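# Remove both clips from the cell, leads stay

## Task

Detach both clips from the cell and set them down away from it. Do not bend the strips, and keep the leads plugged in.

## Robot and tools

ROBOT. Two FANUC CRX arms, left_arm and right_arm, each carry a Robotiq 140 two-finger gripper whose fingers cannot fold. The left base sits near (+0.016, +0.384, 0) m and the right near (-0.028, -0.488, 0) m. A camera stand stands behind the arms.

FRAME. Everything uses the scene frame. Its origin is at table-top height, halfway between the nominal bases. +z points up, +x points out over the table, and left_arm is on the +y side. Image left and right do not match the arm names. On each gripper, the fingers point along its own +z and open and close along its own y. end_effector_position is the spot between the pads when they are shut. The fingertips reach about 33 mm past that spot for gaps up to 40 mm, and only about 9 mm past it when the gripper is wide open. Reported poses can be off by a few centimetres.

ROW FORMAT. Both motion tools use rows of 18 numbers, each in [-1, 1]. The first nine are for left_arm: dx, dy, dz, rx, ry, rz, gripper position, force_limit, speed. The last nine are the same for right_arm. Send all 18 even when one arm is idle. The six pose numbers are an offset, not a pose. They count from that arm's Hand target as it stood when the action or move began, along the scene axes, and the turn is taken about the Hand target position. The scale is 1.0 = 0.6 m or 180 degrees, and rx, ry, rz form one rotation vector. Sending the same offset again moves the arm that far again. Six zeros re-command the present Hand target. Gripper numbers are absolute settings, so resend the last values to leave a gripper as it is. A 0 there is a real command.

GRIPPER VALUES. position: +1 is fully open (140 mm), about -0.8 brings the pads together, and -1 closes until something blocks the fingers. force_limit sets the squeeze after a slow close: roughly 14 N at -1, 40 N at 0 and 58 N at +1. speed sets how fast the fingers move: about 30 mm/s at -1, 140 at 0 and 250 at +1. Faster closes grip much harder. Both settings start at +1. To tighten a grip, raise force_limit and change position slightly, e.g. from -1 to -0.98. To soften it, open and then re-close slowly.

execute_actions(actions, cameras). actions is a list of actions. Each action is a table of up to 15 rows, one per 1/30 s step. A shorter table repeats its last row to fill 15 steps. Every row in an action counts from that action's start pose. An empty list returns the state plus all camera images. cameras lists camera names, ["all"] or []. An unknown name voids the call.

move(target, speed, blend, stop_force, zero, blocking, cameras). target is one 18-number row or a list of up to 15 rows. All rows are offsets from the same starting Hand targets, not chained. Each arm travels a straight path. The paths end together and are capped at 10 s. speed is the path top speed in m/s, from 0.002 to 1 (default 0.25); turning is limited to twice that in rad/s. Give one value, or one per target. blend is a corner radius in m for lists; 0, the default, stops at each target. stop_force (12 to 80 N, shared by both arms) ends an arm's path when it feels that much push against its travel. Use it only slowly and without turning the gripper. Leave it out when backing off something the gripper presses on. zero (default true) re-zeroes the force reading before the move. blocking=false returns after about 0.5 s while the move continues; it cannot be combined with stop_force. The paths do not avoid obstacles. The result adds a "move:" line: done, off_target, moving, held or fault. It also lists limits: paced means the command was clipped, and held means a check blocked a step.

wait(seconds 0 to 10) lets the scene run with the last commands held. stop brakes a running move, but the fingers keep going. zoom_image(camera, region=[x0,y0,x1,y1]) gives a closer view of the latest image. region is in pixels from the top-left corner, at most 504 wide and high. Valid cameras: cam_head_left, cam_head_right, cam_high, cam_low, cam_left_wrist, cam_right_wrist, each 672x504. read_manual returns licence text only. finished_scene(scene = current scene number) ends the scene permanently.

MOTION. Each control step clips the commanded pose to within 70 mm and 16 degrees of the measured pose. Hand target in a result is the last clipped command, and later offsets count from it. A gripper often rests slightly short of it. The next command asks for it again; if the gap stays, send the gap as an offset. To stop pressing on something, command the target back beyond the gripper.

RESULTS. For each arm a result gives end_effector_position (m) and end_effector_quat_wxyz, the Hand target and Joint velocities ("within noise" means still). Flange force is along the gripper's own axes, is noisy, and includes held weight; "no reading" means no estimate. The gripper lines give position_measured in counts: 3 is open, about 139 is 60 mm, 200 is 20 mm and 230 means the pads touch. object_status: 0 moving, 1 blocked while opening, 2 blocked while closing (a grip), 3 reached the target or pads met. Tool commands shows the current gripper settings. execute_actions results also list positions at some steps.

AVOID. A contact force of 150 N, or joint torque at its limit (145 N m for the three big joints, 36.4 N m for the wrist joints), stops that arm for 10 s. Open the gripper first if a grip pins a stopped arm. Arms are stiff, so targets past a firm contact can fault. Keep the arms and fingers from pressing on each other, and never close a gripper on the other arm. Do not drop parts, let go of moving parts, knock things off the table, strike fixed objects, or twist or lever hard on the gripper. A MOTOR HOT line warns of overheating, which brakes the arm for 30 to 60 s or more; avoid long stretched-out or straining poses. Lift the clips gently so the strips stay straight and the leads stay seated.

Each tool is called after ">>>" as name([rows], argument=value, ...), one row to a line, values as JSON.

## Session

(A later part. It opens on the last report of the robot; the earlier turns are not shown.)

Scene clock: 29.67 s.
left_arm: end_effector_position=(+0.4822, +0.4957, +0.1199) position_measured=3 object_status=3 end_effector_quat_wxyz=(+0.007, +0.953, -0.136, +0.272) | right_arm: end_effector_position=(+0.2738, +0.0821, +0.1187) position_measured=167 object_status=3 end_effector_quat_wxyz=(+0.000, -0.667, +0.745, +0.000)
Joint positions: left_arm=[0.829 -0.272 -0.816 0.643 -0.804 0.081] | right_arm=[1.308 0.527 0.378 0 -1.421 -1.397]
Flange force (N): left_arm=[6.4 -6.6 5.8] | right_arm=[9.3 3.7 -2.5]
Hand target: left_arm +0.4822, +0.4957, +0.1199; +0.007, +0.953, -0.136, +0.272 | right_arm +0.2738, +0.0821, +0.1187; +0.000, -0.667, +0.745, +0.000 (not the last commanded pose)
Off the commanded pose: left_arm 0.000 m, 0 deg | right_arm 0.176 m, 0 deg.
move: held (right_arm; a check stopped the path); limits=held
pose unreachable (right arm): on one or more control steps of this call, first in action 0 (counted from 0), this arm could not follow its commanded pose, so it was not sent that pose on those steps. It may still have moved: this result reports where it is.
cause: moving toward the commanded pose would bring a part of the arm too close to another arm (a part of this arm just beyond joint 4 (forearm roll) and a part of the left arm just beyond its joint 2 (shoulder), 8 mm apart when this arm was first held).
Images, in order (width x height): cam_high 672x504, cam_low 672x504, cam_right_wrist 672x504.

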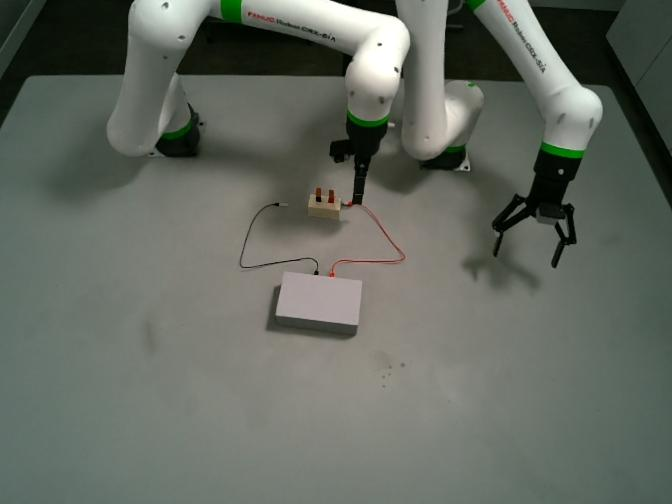

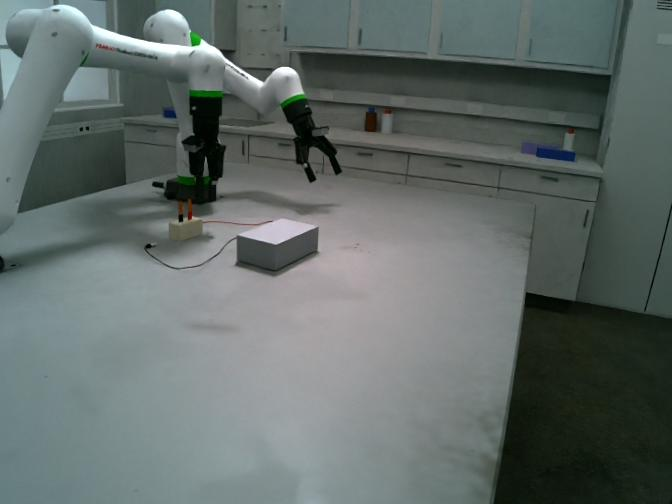

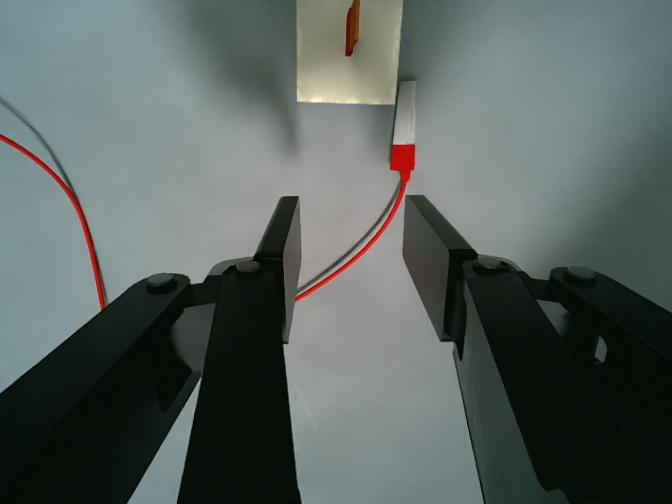

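>>> move([
  [-0.4,0.3,0.2,0,0,0.2,1,1,1,0,0,0,0,0,0,-0.3,-1,-1],
], cameras=["cam_head_left","cam_right_wrist"])

>>> zoom_image(camera="cam_right_wrist", region=[280, 50, 480, 200])

Scene clock: 30.37 s.
left_arm: end_effector_position=(+0.4822, +0.4958, +0.1200) position_measured=3 object_status=3 end_effector_quat_wxyz=(+0.007, +0.953, -0.135, +0.272) | right_arm: end_effector_position=(+0.2739, +0.0821, +0.1187) position_measured=167 object_status=3 end_effector_quat_wxyz=(+0.000, -0.667, +0.745, +0.000)
Joint positions: left_arm=[0.829 -0.272 -0.816 0.643 -0.804 0.081] | right_arm=[1.308 0.527 0.378 0 -1.421 -1.397]
Flange force (N): left_arm=[6.1 -6.7 5.3] | right_arm=[8.5 3.2 -2.9]
Hand target: left_arm +0.4822, +0.4958, +0.1200; +0.007, +0.953, -0.136, +0.272 (not the last commanded pose) | right_arm +0.2738, +0.0821, +0.1187; +0.000, -0.667, +0.745, +0.000
Off the commanded pose: left_arm 0.323 m, 36 deg | right_arm 0.000 m, 0 deg.
move: held (left_arm; a check stopped the path); limits=held
pose unreachable (left arm): on one or more control steps of this call, first in action 0 (counted from 0), this arm could not follow its commanded pose, so it was not sent that pose on those steps. It may still have moved: this result reports where it is.
cause: moving toward the commanded pose would bring a part of the arm too close to another arm (a part of this arm just beyond joint 2 (shoulder) and a part of the right arm just beyond its joint 4 (forearm roll), at the place that arm is still heading or pushing toward).
Images, in order (width x height): cam_head_left 672x504, cam_right_wrist 672x504.

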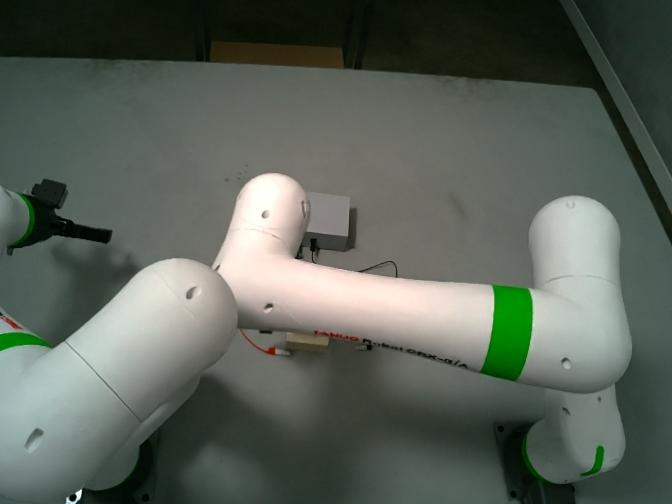

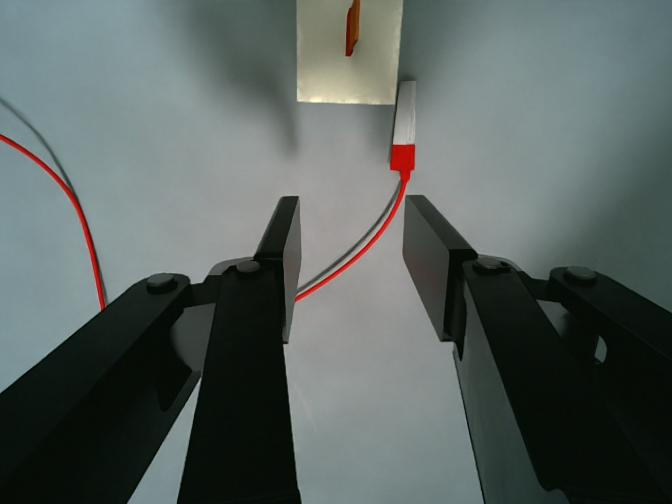

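Scaled by 2.520 from the camera's 672x504 image, which has a finer 960x720 frame.

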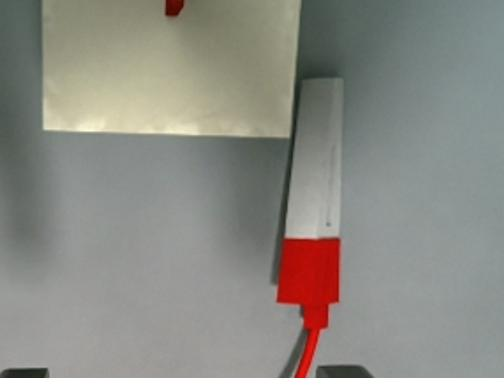

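>>> move([
  [0,0,0,0,0,0,1,1,1,0.12,0,0,0,0,0,-0.3,-1,-1],
  [0,0,0,0,0,0,1,1,1,0.15,-0.25,0.35,0,0,0,-0.3,-1,-1],
], blend=0.02)

>>> move([
  [-0.15,0.25,0.2,0,0,0.15,1,1,1,0,0,0,0,0,0,-0.3,-1,-1],
  [-0.45,0.3,0.3,0,0,0.3,1,1,1,0,0,0,0,0,0,-0.3,-1,-1],
], blend=0.03, cameras=["all"])

>>> zoom_image(camera="cam_head_left", region=[220, 270, 400, 390])

Scene clock: 32.30 s.
left_arm: end_effector_position=(+0.4822, +0.4958, +0.1200) position_measured=3 object_status=3 end_effector_quat_wxyz=(+0.007, +0.953, -0.136, +0.272) | right_arm: end_effector_position=(+0.3639, -0.0679, +0.3288) position_measured=167 object_status=3 end_effector_quat_wxyz=(+0.000, -0.667, +0.745, +0.000)
Joint positions: left_arm=[0.829 -0.272 -0.816 0.643 -0.804 0.081] | right_arm=[1.069 0.362 0.638 0 -1.846 -1.159]
Flange force (N): left_arm=[6.2 -7.1 5.5] | right_arm=[7.8 4.9 1.5]
Hand target: left_arm +0.4822, +0.4958, +0.1200; +0.007, +0.953, -0.136, +0.272 | right_arm +0.3638, -0.0679, +0.3287; +0.000, -0.667, +0.745, +0.000
Off the commanded pose: left_arm 0.000 m, 0 deg | right_arm 0.000 m, 0 deg.
move: done

Scene clock: 34.77 s.
left_arm: end_effector_position=(+0.2122, +0.6757, +0.3000) position_measured=3 object_status=3 end_effector_quat_wxyz=(-0.117, +0.910, +0.312, +0.245) | right_arm: end_effector_position=(+0.3638, -0.0679, +0.3287) position_measured=167 object_status=3 end_effector_quat_wxyz=(+0.000, -0.667, +0.745, +0.000)
Joint positions: left_arm=[1.948 -0.774 -0.624 0.499 -1.485 0.324] | right_arm=[1.069 0.362 0.638 0 -1.846 -1.159]
Flange force (N): left_arm=no reading | right_arm=[8.3 5.8 1.2]
Hand target: left_arm +0.2122, +0.6758, +0.3000; -0.117, +0.910, +0.312, +0.245 | right_arm +0.3638, -0.0679, +0.3287; +0.000, -0.667, +0.745, +0.000
Off the commanded pose: left_arm 0.000 m, 0 deg | right_arm 0.000 m, 0 deg.
move: done

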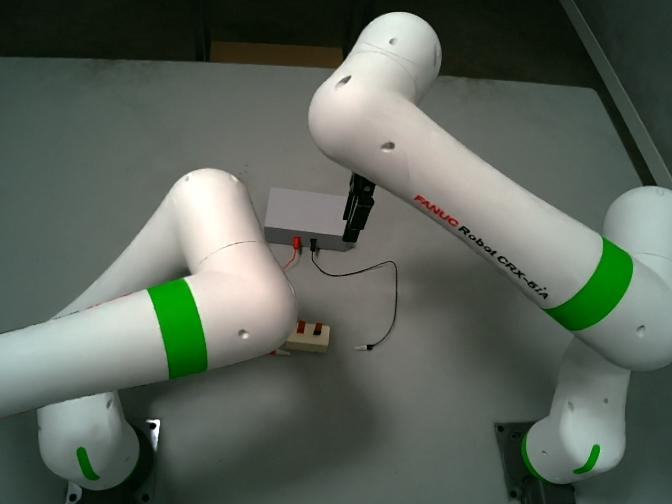

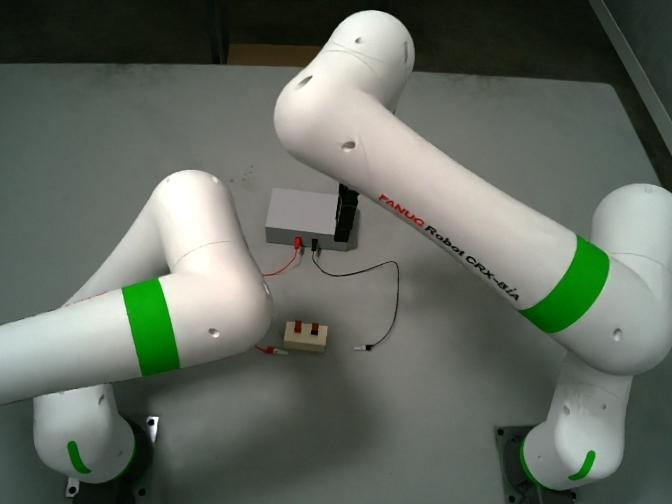

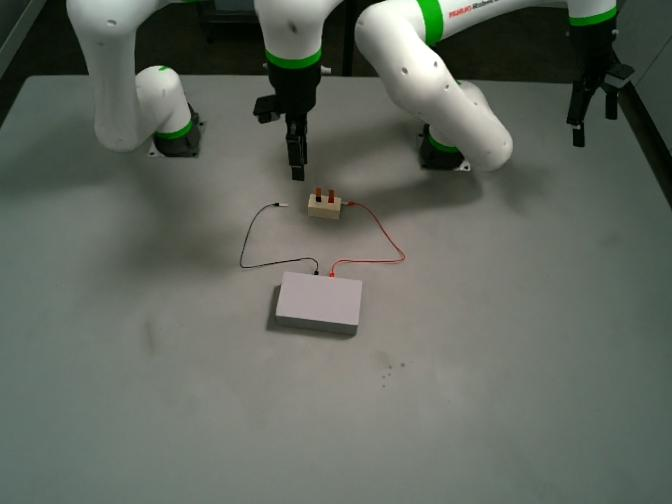

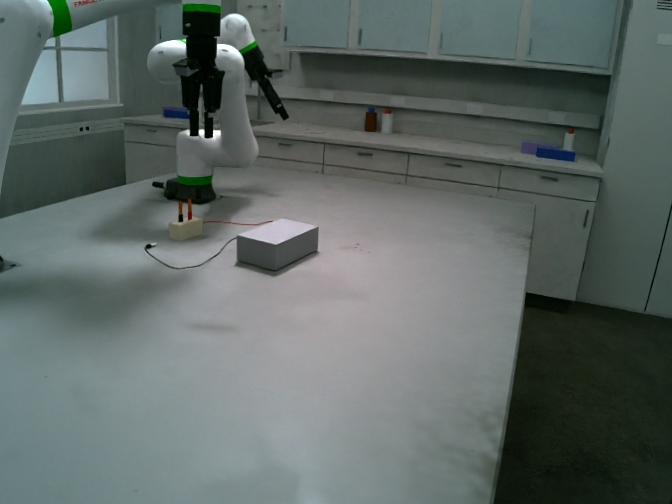

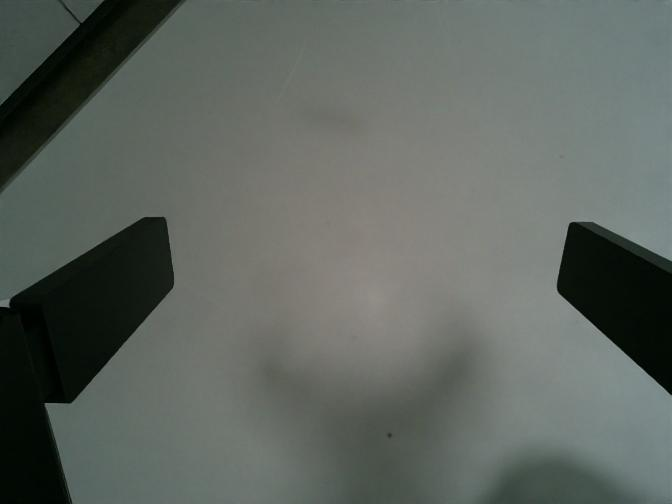

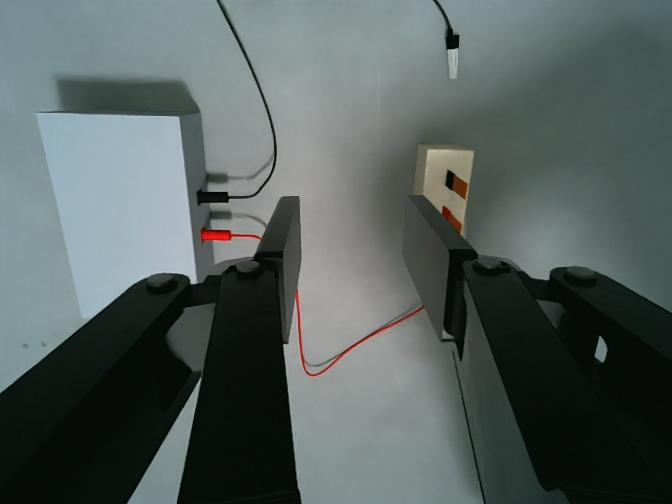

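Scaled by 2.800 from the camera's 672x504 image, which has a finer 960x720 frame.

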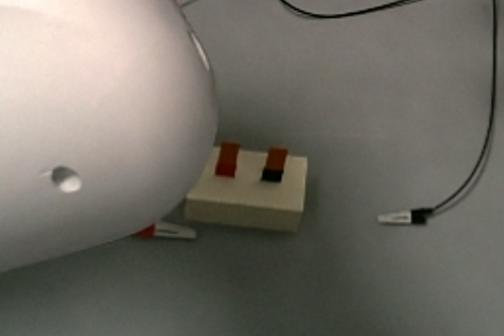

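>>> move([
  [-0.3,0.45,0.15,0,0,0.1,1,1,1,0,0,0,0,0,0,-0.3,-1,-1],
], cameras=["cam_head_left","cam_high"])

>>> zoom_image(camera="cam_head_left", region=[220, 270, 400, 390])

Scene clock: 36.90 s.
left_arm: end_effector_position=(+0.0321, +0.9457, +0.3900) position_measured=3 object_status=3 end_effector_quat_wxyz=(-0.154, +0.850, +0.450, +0.224) | right_arm: end_effector_position=(+0.3638, -0.0679, +0.3287) position_measured=167 object_status=3 end_effector_quat_wxyz=(+0.000, -0.667, +0.745, +0.000)
Joint positions: left_arm=[2.068 -0.09 0.013 0.452 -1.355 0.476] | right_arm=[1.069 0.362 0.638 0 -1.846 -1.159]
Flange force (N): left_arm=[9.1 -7.1 -0.7] | right_arm=[8.6 5.6 2.1]
Hand target: left_arm +0.0322, +0.9458, +0.3900; -0.154, +0.850, +0.450, +0.224 | right_arm +0.3638, -0.0679, +0.3287; +0.000, -0.667, +0.745, +0.000
Off the commanded pose: left_arm 0.000 m, 0 deg | right_arm 0.000 m, 0 deg.
move: done
Images, in order (width x height): cam_head_left 672x504, cam_high 672x504.

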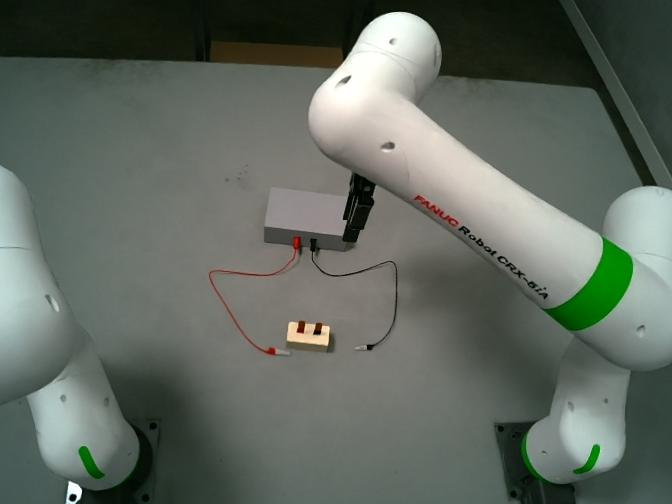

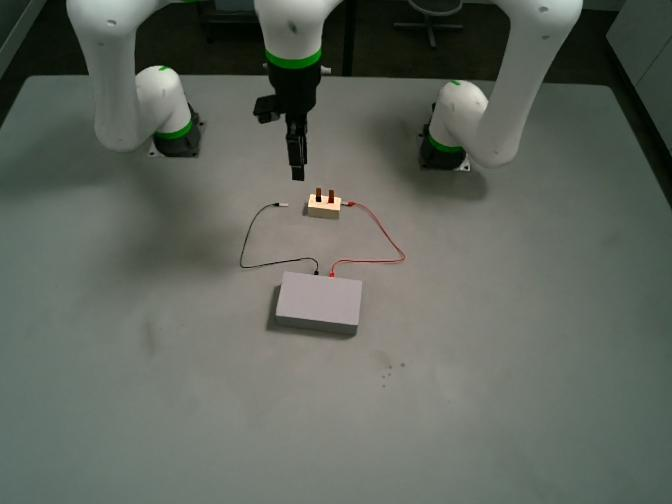

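Scaled by 2.800 from the camera's 672x504 image, which has a finer 960x720 frame.

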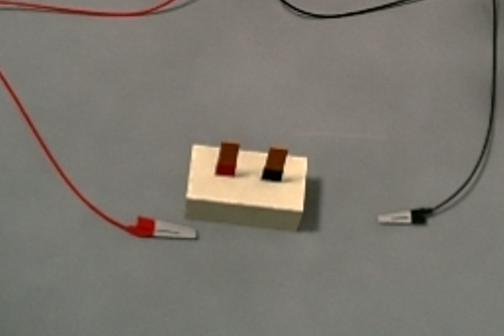

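>>> move([
  [0,0,0,0,0,0,1,1,1,-0.15,0.227,-0.15,0,0,0,-0.3,-1,-1],
  [0,0,0,0,0,0,1,1,1,-0.203,0.227,-0.35,0,0,0,-0.3,-1,-1],
], blend=0.03, cameras=["cam_right_wrist"])

Scene clock: 38.83 s.
left_arm: end_effector_position=(+0.0322, +0.9458, +0.3900) position_measured=3 object_status=3 end_effector_quat_wxyz=(-0.154, +0.850, +0.450, +0.224) | right_arm: end_effector_position=(+0.2420, +0.0684, +0.1188) position_measured=167 object_status=3 end_effector_quat_wxyz=(+0.000, -0.667, +0.745, +0.000)
Joint positions: left_arm=[2.067 -0.09 0.013 0.452 -1.355 0.476] | right_arm=[1.352 0.458 0.277 0 -1.389 -1.441]
Flange force (N): left_arm=[9.6 -7.6 -0.5] | right_arm=[11.4 4.0 -2.5]
Hand target: left_arm +0.0322, +0.9458, +0.3900; -0.154, +0.850, +0.450, +0.224 | right_arm +0.2420, +0.0683, +0.1187; +0.000, -0.667, +0.745, +0.000
Off the commanded pose: left_arm 0.000 m, 0 deg | right_arm 0.000 m, 0 deg.
move: done
Images, in order (width x height): cam_right_wrist 672x504.

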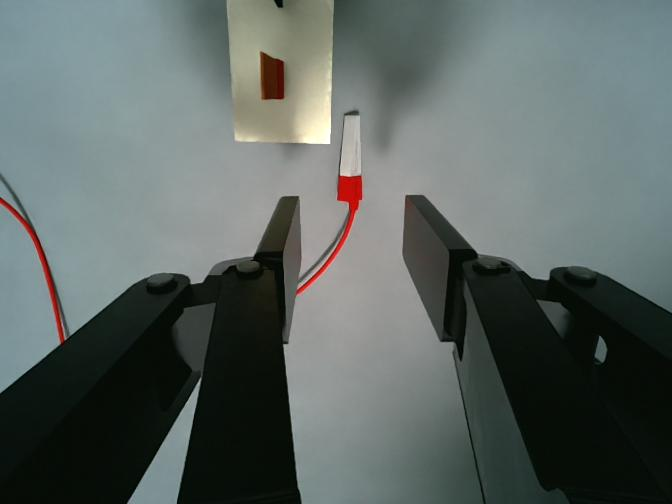

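>>> move(target=[0,0,0,0,0,0,1,1,1,0,0,-0.134,0,0,0,-0.3,-1,-1], speed=0.12)

>>> move(target=[0,0,0,0,0,0,1,1,1,0,0,0,0,0,0,-1,-1,-1])

>>> wait(seconds=0.7, cameras=["cam_right_wrist"])

Scene clock: 39.97 s.
left_arm: end_effector_position=(+0.0322, +0.9458, +0.3900) position_measured=3 object_status=3 end_effector_quat_wxyz=(-0.154, +0.850, +0.450, +0.224) | right_arm: end_effector_position=(+0.2420, +0.0683, +0.0382) position_measured=167 object_status=3 end_effector_quat_wxyz=(+0.000, -0.667, +0.745, +0.000)
Joint positions: left_arm=[2.067 -0.09 0.013 0.452 -1.355 0.476] | right_arm=[1.352 0.511 0.16 0 -1.22 -1.441]
Flange force (N): left_arm=[9.2 -7.4 -0.4] | right_arm=[8.3 2.6 -3.7]
Hand target: left_arm +0.0322, +0.9458, +0.3900; -0.154, +0.850, +0.450, +0.224 | right_arm +0.2420, +0.0683, +0.0383; +0.000, -0.667, +0.745, +0.000
Off the commanded pose: left_arm 0.000 m, 0 deg | right_arm 0.000 m, 0 deg.
move: done

Scene clock: 41.20 s.
left_arm: end_effector_position=(+0.0322, +0.9458, +0.3900) position_measured=3 object_status=3 end_effector_quat_wxyz=(-0.154, +0.850, +0.450, +0.224) | right_arm: end_effector_position=(+0.2420, +0.0683, +0.0384) position_measured=212 object_status=0 end_effector_quat_wxyz=(+0.000, -0.667, +0.745, +0.000)
Joint positions: left_arm=[2.067 -0.09 0.013 0.452 -1.355 0.476] | right_arm=[1.352 0.511 0.16 0 -1.22 -1.441]
Flange force (N): left_arm=[9.2 -7.5 -0.1] | right_arm=[7.3 4.4 -8.1]
Hand target: left_arm +0.0322, +0.9458, +0.3900; -0.154, +0.850, +0.450, +0.224 | right_arm +0.2420, +0.0683, +0.0383; +0.000, -0.667, +0.745, +0.000
Off the commanded pose: left_arm 0.000 m, 0 deg | right_arm 0.000 m, 0 deg.
move: done

Scene clock: 41.90 s.
left_arm: end_effector_position=(+0.0322, +0.9458, +0.3900) position_measured=3 object_status=3 end_effector_quat_wxyz=(-0.154, +0.850, +0.450, +0.224) | right_arm: end_effector_position=(+0.2420, +0.0683, +0.0384) position_measured=212 object_status=2 end_effector_quat_wxyz=(+0.000, -0.667, +0.745, +0.000)
Joint positions: left_arm=[2.067 -0.09 0.013 0.452 -1.355 0.476] | right_arm=[1.352 0.511 0.16 0 -1.22 -1.441]
Flange force (N): left_arm=[9.3 -7.6 -0.5] | right_arm=[8.2 4.4 -8.1]
Hand target: left_arm +0.0322, +0.9458, +0.3900; -0.154, +0.850, +0.450, +0.224 | right_arm +0.2420, +0.0683, +0.0383; +0.000, -0.667, +0.745, +0.000
Tool commands: left_gripper/position=+1.0 left_gripper/force_limit=+1.0 left_gripper/speed=+1.0 right_gripper/position=-1.0 right_gripper/force_limit=-1.0 right_gripper/speed=-1.0
Off the commanded pose: left_arm 0.000 m, 0 deg | right_arm 0.000 m, 0 deg.
wait: 0.70 s; at rest by 0.17 s
Images, in order (width x height): cam_right_wrist 672x504.

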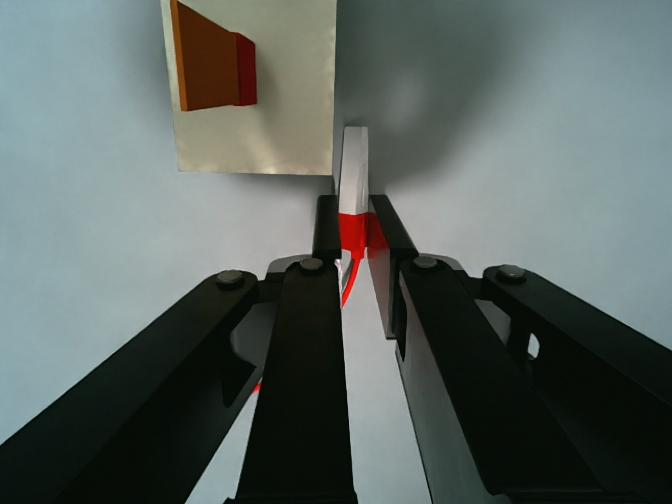

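>>> move([
  [0,0,0,0,0,0,1,1,1,0.0,0.0,0.01,0,0,0,-1,-1,-1],
  [0,0,0,0,0,0,1,1,1,-0.01,0.09,0.01,0,0,0,-1,-1,-1],
  [0,0,0,0,0,0,1,1,1,-0.01,0.09,0.003,0,0,0,-1,-1,-1],
], speed=0.12, blend=0.003)

>>> move(target=[0,0,0,0,0,0,1,1,1,0,0,0,0,0,0,-0.4,-1,-1])

>>> move([
  [0,0,0,0,0,0,1,1,1,0,0,0.25,0,0,0,-0.4,-1,-1],
  [0,0,0,0,0,0,1,1,1,0.15,-0.1,0.35,0,0,0,-0.4,-1,-1],
], blend=0.03, cameras=["cam_low","cam_high","cam_head_left","cam_right_wrist"])

Scene clock: 43.03 s.
left_arm: end_effector_position=(+0.0322, +0.9458, +0.3900) position_measured=3 object_status=3 end_effector_quat_wxyz=(-0.154, +0.850, +0.450, +0.224) | right_arm: end_effector_position=(+0.2361, +0.1223, +0.0401) position_measured=213 object_status=2 end_effector_quat_wxyz=(+0.000, -0.667, +0.745, +0.000)
Joint positions: left_arm=[2.067 -0.09 0.013 0.452 -1.355 0.476] | right_arm=[1.38 0.623 0.337 0 -1.285 -1.469]
Flange force (N): left_arm=[9.3 -7.1 -0.7] | right_arm=[8.9 3.2 -3.6]
Hand target: left_arm +0.0322, +0.9458, +0.3900; -0.154, +0.850, +0.450, +0.224 | right_arm +0.2360, +0.1223, +0.0401; +0.000, -0.667, +0.745, +0.000
Off the commanded pose: left_arm 0.000 m, 0 deg | right_arm 0.000 m, 0 deg.
move: done; blend cut to 0.0021 m at target 2

Scene clock: 44.00 s.
left_arm: end_effector_position=(+0.0322, +0.9458, +0.3900) position_measured=3 object_status=3 end_effector_quat_wxyz=(-0.154, +0.850, +0.450, +0.224) | right_arm: end_effector_position=(+0.2360, +0.1223, +0.0401) position_measured=179 object_status=0 end_effector_quat_wxyz=(+0.000, -0.667, +0.745, +0.000)
Joint positions: left_arm=[2.067 -0.09 0.013 0.452 -1.355 0.476] | right_arm=[1.38 0.623 0.337 0 -1.285 -1.469]
Flange force (N): left_arm=[9.5 -7.5 -0.7] | right_arm=[8.1 2.0 -3.7]
Hand target: left_arm +0.0322, +0.9458, +0.3900; -0.154, +0.850, +0.450, +0.224 | right_arm +0.2360, +0.1223, +0.0401; +0.000, -0.667, +0.745, +0.000
Off the commanded pose: left_arm 0.000 m, 0 deg | right_arm 0.000 m, 0 deg.
move: done

Scene clock: 45.50 s.
left_arm: end_effector_position=(+0.0322, +0.9458, +0.3900) position_measured=3 object_status=3 end_effector_quat_wxyz=(-0.154, +0.850, +0.450, +0.224) | right_arm: end_effector_position=(+0.3260, +0.0624, +0.2501) position_measured=179 object_status=3 end_effector_quat_wxyz=(+0.000, -0.667, +0.745, +0.000)
Joint positions: left_arm=[2.067 -0.09 0.013 0.452 -1.355 0.476] | right_arm=[1.22 0.559 0.732 0 -1.744 -1.309]
Flange force (N): left_arm=[9.1 -7.2 -0.5] | right_arm=[10.7 5.0 0.1]
Hand target: left_arm +0.0322, +0.9458, +0.3900; -0.154, +0.850, +0.450, +0.224 | right_arm +0.3260, +0.0623, +0.2501; +0.000, -0.667, +0.745, +0.000
Off the commanded pose: left_arm 0.000 m, 0 deg | right_arm 0.000 m, 0 deg.
move: done
Images, in order (width x height): cam_head_left 672x504, cam_high 672x504, cam_low 672x504, cam_right_wrist 672x504.

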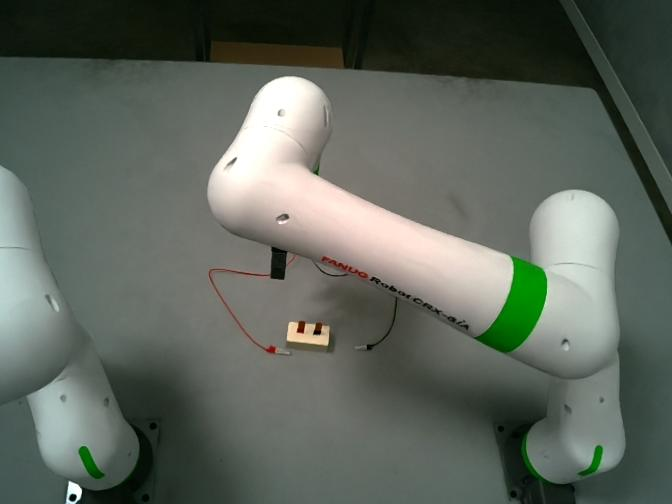

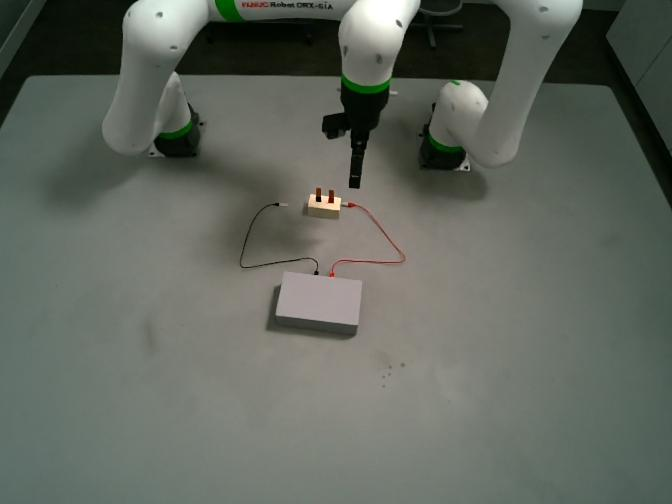

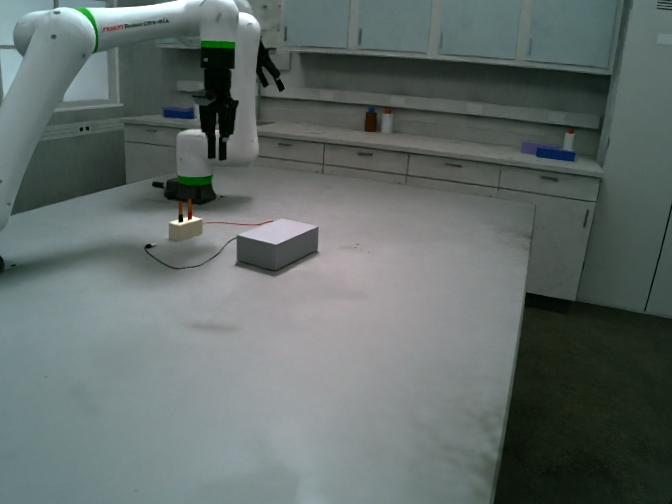

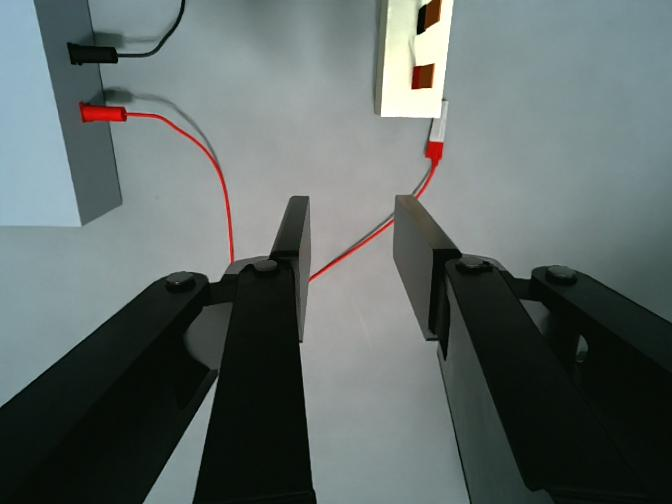

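>>> move([
  [0,0,0,0,0,0,1,1,1,-0.12,0.01,-0.1,0,0,0,-0.3,-1,-1],
  [0,0,0,0,0,0,1,1,1,-0.14,0.01,-0.219,0,0,0,-0.3,-1,-1],
], blend=0.03, cameras=["cam_right_wrist"])

Scene clock: 46.90 s.
left_arm: end_effector_position=(+0.0322, +0.9458, +0.3900) position_measured=3 object_status=3 end_effector_quat_wxyz=(-0.154, +0.850, +0.450, +0.224) | right_arm: end_effector_position=(+0.2421, +0.0683, +0.1188) position_measured=167 object_status=3 end_effector_quat_wxyz=(+0.000, -0.667, +0.745, +0.000)
Joint positions: left_arm=[2.067 -0.09 0.013 0.452 -1.355 0.476] | right_arm=[1.352 0.458 0.277 0 -1.389 -1.441]
Flange force (N): left_arm=[9.6 -7.8 -0.2] | right_arm=[7.0 2.0 -3.6]
Hand target: left_arm +0.0322, +0.9458, +0.3900; -0.154, +0.850, +0.450, +0.224 | right_arm +0.2420, +0.0683, +0.1187; +0.000, -0.667, +0.745, +0.000
Off the commanded pose: left_arm 0.000 m, 0 deg | right_arm 0.000 m, 0 deg.
move: done
Images, in order (width x height): cam_right_wrist 672x504.

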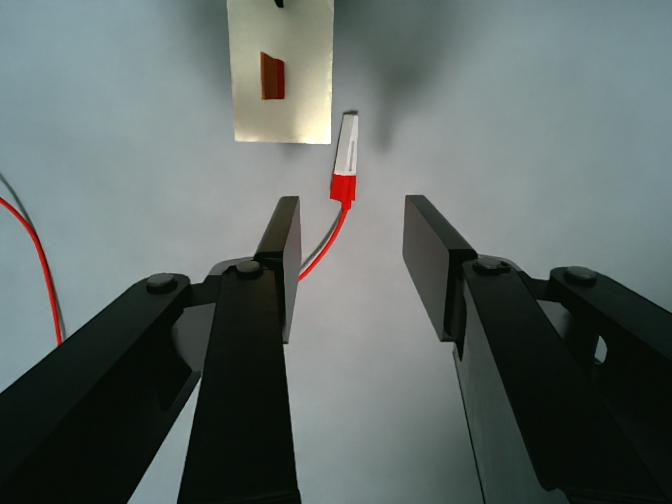

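>>> move(target=[0,0,0,0,0,0,1,1,1,0.005,-0.005,-0.134,0,0,0,-0.3,-1,-1], speed=0.12)

>>> move(target=[0,0,0,0,0,0,1,1,1,0,0,0,0,0,0,-1,-1,-1])

>>> wait(seconds=0.5)

>>> move([
  [0,0,0,0,0,0,1,1,1,0.0,0.0,0.015,0,0,0,-1,-1,-1],
  [0,0,0,0,0,0,1,1,1,0.04,0.12,0.015,0,0,0,-1,-1,-1],
  [0,0,0,0,0,0,1,1,1,0.1,0.12,0.001,0,0,0,-1,-1,-1],
], speed=0.15, blend=0.005, cameras=["cam_right_wrist","cam_high"])

Scene clock: 48.10 s.
left_arm: end_effector_position=(+0.0322, +0.9458, +0.3900) position_measured=3 object_status=3 end_effector_quat_wxyz=(-0.154, +0.850, +0.450, +0.224) | right_arm: end_effector_position=(+0.2450, +0.0653, +0.0383) position_measured=167 object_status=3 end_effector_quat_wxyz=(+0.000, -0.667, +0.745, +0.000)
Joint positions: left_arm=[2.067 -0.09 0.013 0.452 -1.355 0.476] | right_arm=[1.345 0.508 0.155 0 -1.218 -1.435]
Flange force (N): left_arm=[9.5 -7.7 -0.4] | right_arm=[7.9 1.7 -3.9]
Hand target: left_arm +0.0322, +0.9458, +0.3900; -0.154, +0.850, +0.450, +0.224 | right_arm +0.2450, +0.0653, +0.0383; +0.000, -0.667, +0.745, +0.000
Off the commanded pose: left_arm 0.000 m, 0 deg | right_arm 0.000 m, 0 deg.
move: done

Scene clock: 49.23 s.
left_arm: end_effector_position=(+0.0322, +0.9458, +0.3900) position_measured=3 object_status=3 end_effector_quat_wxyz=(-0.154, +0.850, +0.450, +0.224) | right_arm: end_effector_position=(+0.2450, +0.0653, +0.0383) position_measured=210 object_status=0 end_effector_quat_wxyz=(+0.000, -0.667, +0.745, +0.000)
Joint positions: left_arm=[2.067 -0.09 0.013 0.452 -1.355 0.476] | right_arm=[1.345 0.507 0.155 0 -1.218 -1.435]
Flange force (N): left_arm=[9.5 -7.3 -0.5] | right_arm=[7.0 2.8 -4.5]
Hand target: left_arm +0.0322, +0.9458, +0.3900; -0.154, +0.850, +0.450, +0.224 | right_arm +0.2450, +0.0653, +0.0383; +0.000, -0.667, +0.745, +0.000
Off the commanded pose: left_arm 0.000 m, 0 deg | right_arm 0.000 m, 0 deg.
move: done

Scene clock: 49.73 s.
left_arm: end_effector_position=(+0.0322, +0.9458, +0.3900) position_measured=3 object_status=3 end_effector_quat_wxyz=(-0.154, +0.850, +0.450, +0.224) | right_arm: end_effector_position=(+0.2450, +0.0653, +0.0383) position_measured=210 object_status=2 end_effector_quat_wxyz=(+0.000, -0.667, +0.745, +0.000)
Joint positions: left_arm=[2.067 -0.09 0.013 0.452 -1.355 0.476] | right_arm=[1.345 0.507 0.155 0 -1.218 -1.435]
Flange force (N): left_arm=[9.5 -7.3 -0.6] | right_arm=[7.6 3.0 -4.5]
Hand target: left_arm +0.0322, +0.9458, +0.3900; -0.154, +0.850, +0.450, +0.224 | right_arm +0.2450, +0.0653, +0.0383; +0.000, -0.667, +0.745, +0.000
Tool commands: left_gripper/position=+1.0 left_gripper/force_limit=+1.0 left_gripper/speed=+1.0 right_gripper/position=-1.0 right_gripper/force_limit=-1.0 right_gripper/speed=-1.0
Off the commanded pose: left_arm 0.000 m, 0 deg | right_arm 0.000 m, 0 deg.
wait: 0.50 s; at rest by 0.17 s

Scene clock: 50.90 s.
left_arm: end_effector_position=(+0.0322, +0.9458, +0.3900) position_measured=3 object_status=3 end_effector_quat_wxyz=(-0.154, +0.850, +0.450, +0.224) | right_arm: end_effector_position=(+0.3050, +0.1373, +0.0390) position_measured=210 object_status=2 end_effector_quat_wxyz=(+0.000, -0.667, +0.745, +0.000)
Joint positions: left_arm=[2.067 -0.09 0.013 0.452 -1.355 0.476] | right_arm=[1.287 0.739 0.522 0 -1.354 -1.376]
Flange force (N): left_arm=[9.5 -7.3 -0.7] | right_arm=[10.2 4.3 -3.9]
Hand target: left_arm +0.0322, +0.9458, +0.3900; -0.154, +0.850, +0.450, +0.224 | right_arm +0.3050, +0.1373, +0.0389; +0.000, -0.667, +0.745, +0.000
Off the commanded pose: left_arm 0.000 m, 0 deg | right_arm 0.000 m, 0 deg.
move: done; blend cut to 0.0045 m at target 1
Images, in order (width x height): cam_high 672x504, cam_right_wrist 672x504.

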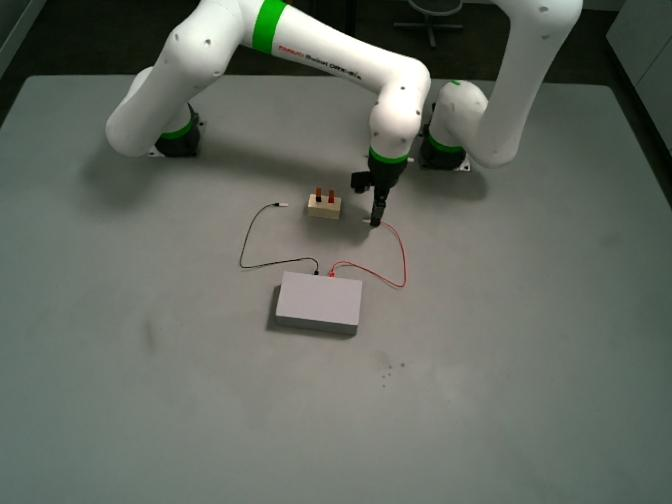

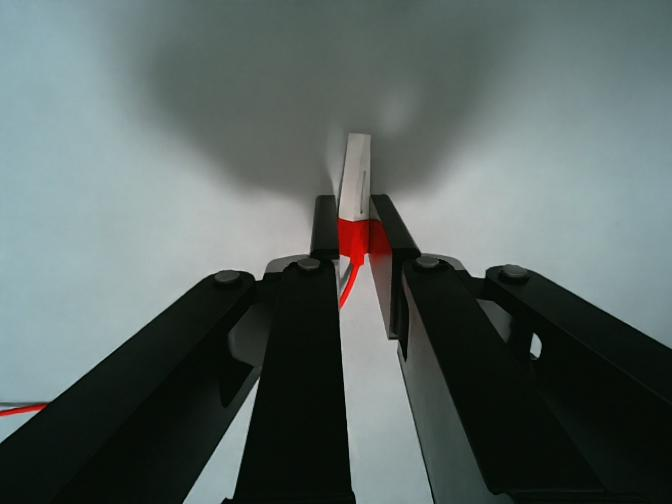

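>>> move(target=[0,0,0,0,0,0,1,1,1,0,0,0,0,0,0,-0.5,-1,-1], cameras=["cam_right_wrist","cam_high"])

Scene clock: 51.67 s.
left_arm: end_effector_position=(+0.0322, +0.9458, +0.3900) position_measured=3 object_status=3 end_effector_quat_wxyz=(-0.154, +0.850, +0.450, +0.224) | right_arm: end_effector_position=(+0.3050, +0.1373, +0.0389) position_measured=192 object_status=0 end_effector_quat_wxyz=(+0.000, -0.667, +0.745, +0.000)
Joint positions: left_arm=[2.067 -0.09 0.013 0.452 -1.355 0.476] | right_arm=[1.287 0.739 0.522 0 -1.354 -1.376]
Flange force (N): left_arm=[9.4 -7.6 -0.7] | right_arm=[10.8 3.9 -3.6]
Hand target: left_arm +0.0322, +0.9458, +0.3900; -0.154, +0.850, +0.450, +0.224 | right_arm +0.3050, +0.1373, +0.0389; +0.000, -0.667, +0.745, +0.000
Off the commanded pose: left_arm 0.000 m, 0 deg | right_arm 0.000 m, 0 deg.
move: done
Images, in order (width x height): cam_high 672x504, cam_right_wrist 672x504.

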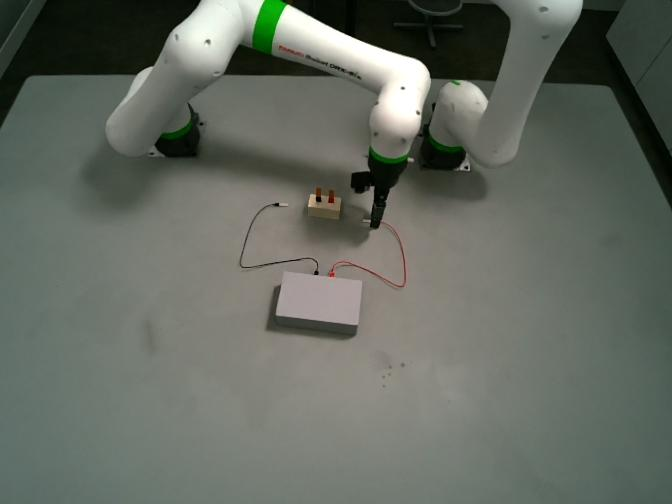

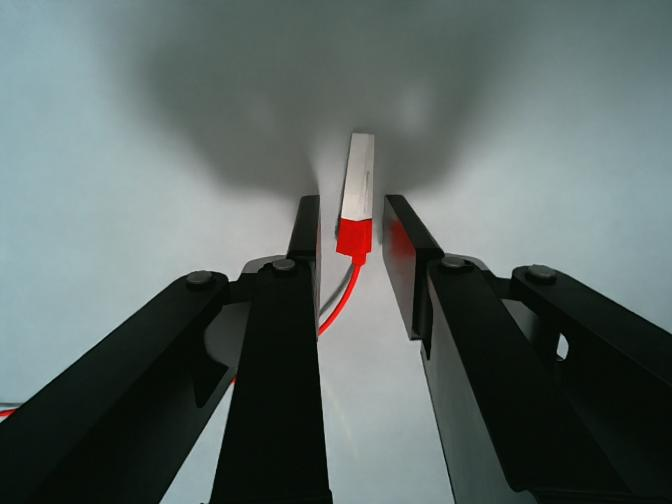

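>>> move(target=[0,0,0,0,0,0,1,1,1,0,0,0,0,0,0,-0.2,-1,-1], cameras=["cam_right_wrist"])

>>> move(target=[0,0,0,0,0,0,1,1,1,0,0,0.3,0,0,0,-0.2,-1,-1], cameras=["cam_right_wrist","cam_high"])

Scene clock: 52.83 s.
left_arm: end_effector_position=(+0.0322, +0.9458, +0.3900) position_measured=3 object_status=3 end_effector_quat_wxyz=(-0.154, +0.850, +0.450, +0.224) | right_arm: end_effector_position=(+0.3050, +0.1373, +0.0389) position_measured=154 object_status=0 end_effector_quat_wxyz=(+0.000, -0.667, +0.745, +0.000)
Joint positions: left_arm=[2.067 -0.09 0.013 0.452 -1.355 0.476] | right_arm=[1.287 0.739 0.522 0 -1.354 -1.376]
Flange force (N): left_arm=[9.7 -7.5 -0.8] | right_arm=[10.5 3.3 -3.2]
Hand target: left_arm +0.0322, +0.9458, +0.3900; -0.154, +0.850, +0.450, +0.224 | right_arm +0.3050, +0.1373, +0.0389; +0.000, -0.667, +0.745, +0.000
Off the commanded pose: left_arm 0.000 m, 0 deg | right_arm 0.000 m, 0 deg.
move: done
Images, in order (width x height): cam_right_wrist 672x504.

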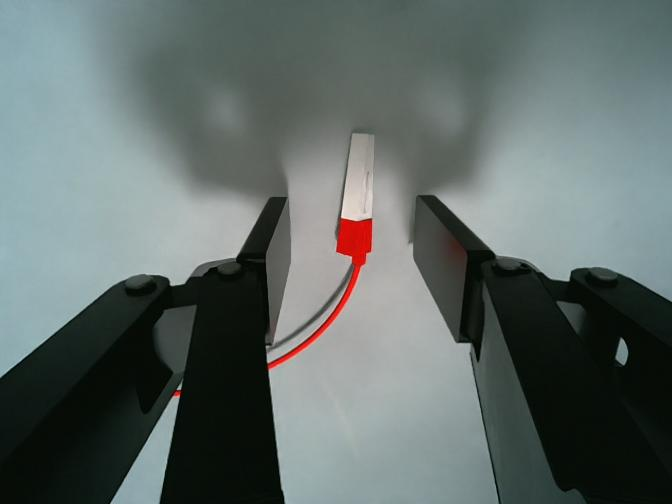

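Scene clock: 54.03 s.
left_arm: end_effector_position=(+0.0322, +0.9458, +0.3900) position_measured=3 object_status=3 end_effector_quat_wxyz=(-0.154, +0.850, +0.450, +0.224) | right_arm: end_effector_position=(+0.3050, +0.1373, +0.2189) position_measured=154 object_status=3 end_effector_quat_wxyz=(+0.000, -0.667, +0.745, +0.000)
Joint positions: left_arm=[2.067 -0.09 0.013 0.452 -1.355 0.476] | right_arm=[1.287 0.734 0.936 0 -1.772 -1.376]
Flange force (N): left_arm=[9.5 -7.4 -0.5] | right_arm=no reading
Hand target: left_arm +0.0322, +0.9458, +0.3900; -0.154, +0.850, +0.450, +0.224 | right_arm +0.3050, +0.1373, +0.2189; +0.000, -0.667, +0.745, +0.000
Off the commanded pose: left_arm 0.000 m, 0 deg | right_arm 0.000 m, 0 deg.
move: done
Images, in order (width x height): cam_high 672x504, cam_right_wrist 672x504.

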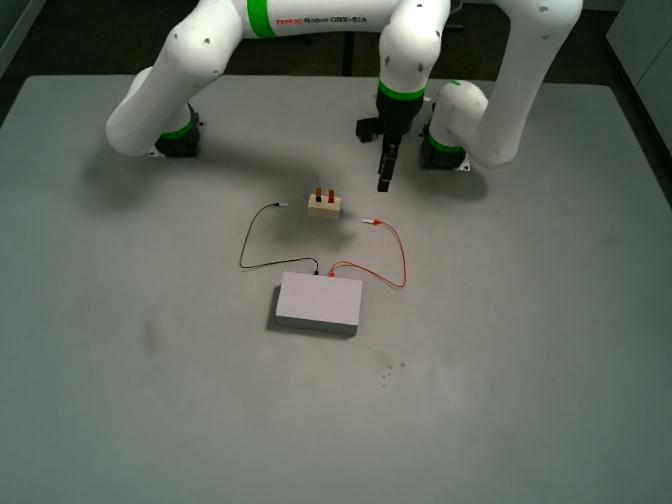

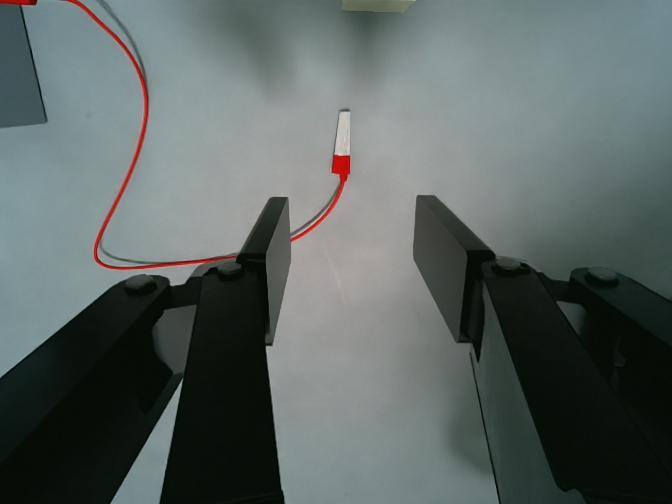

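Stays, well clear.

>>> finished_scene(scene=2)

The scene is finished: the task was done.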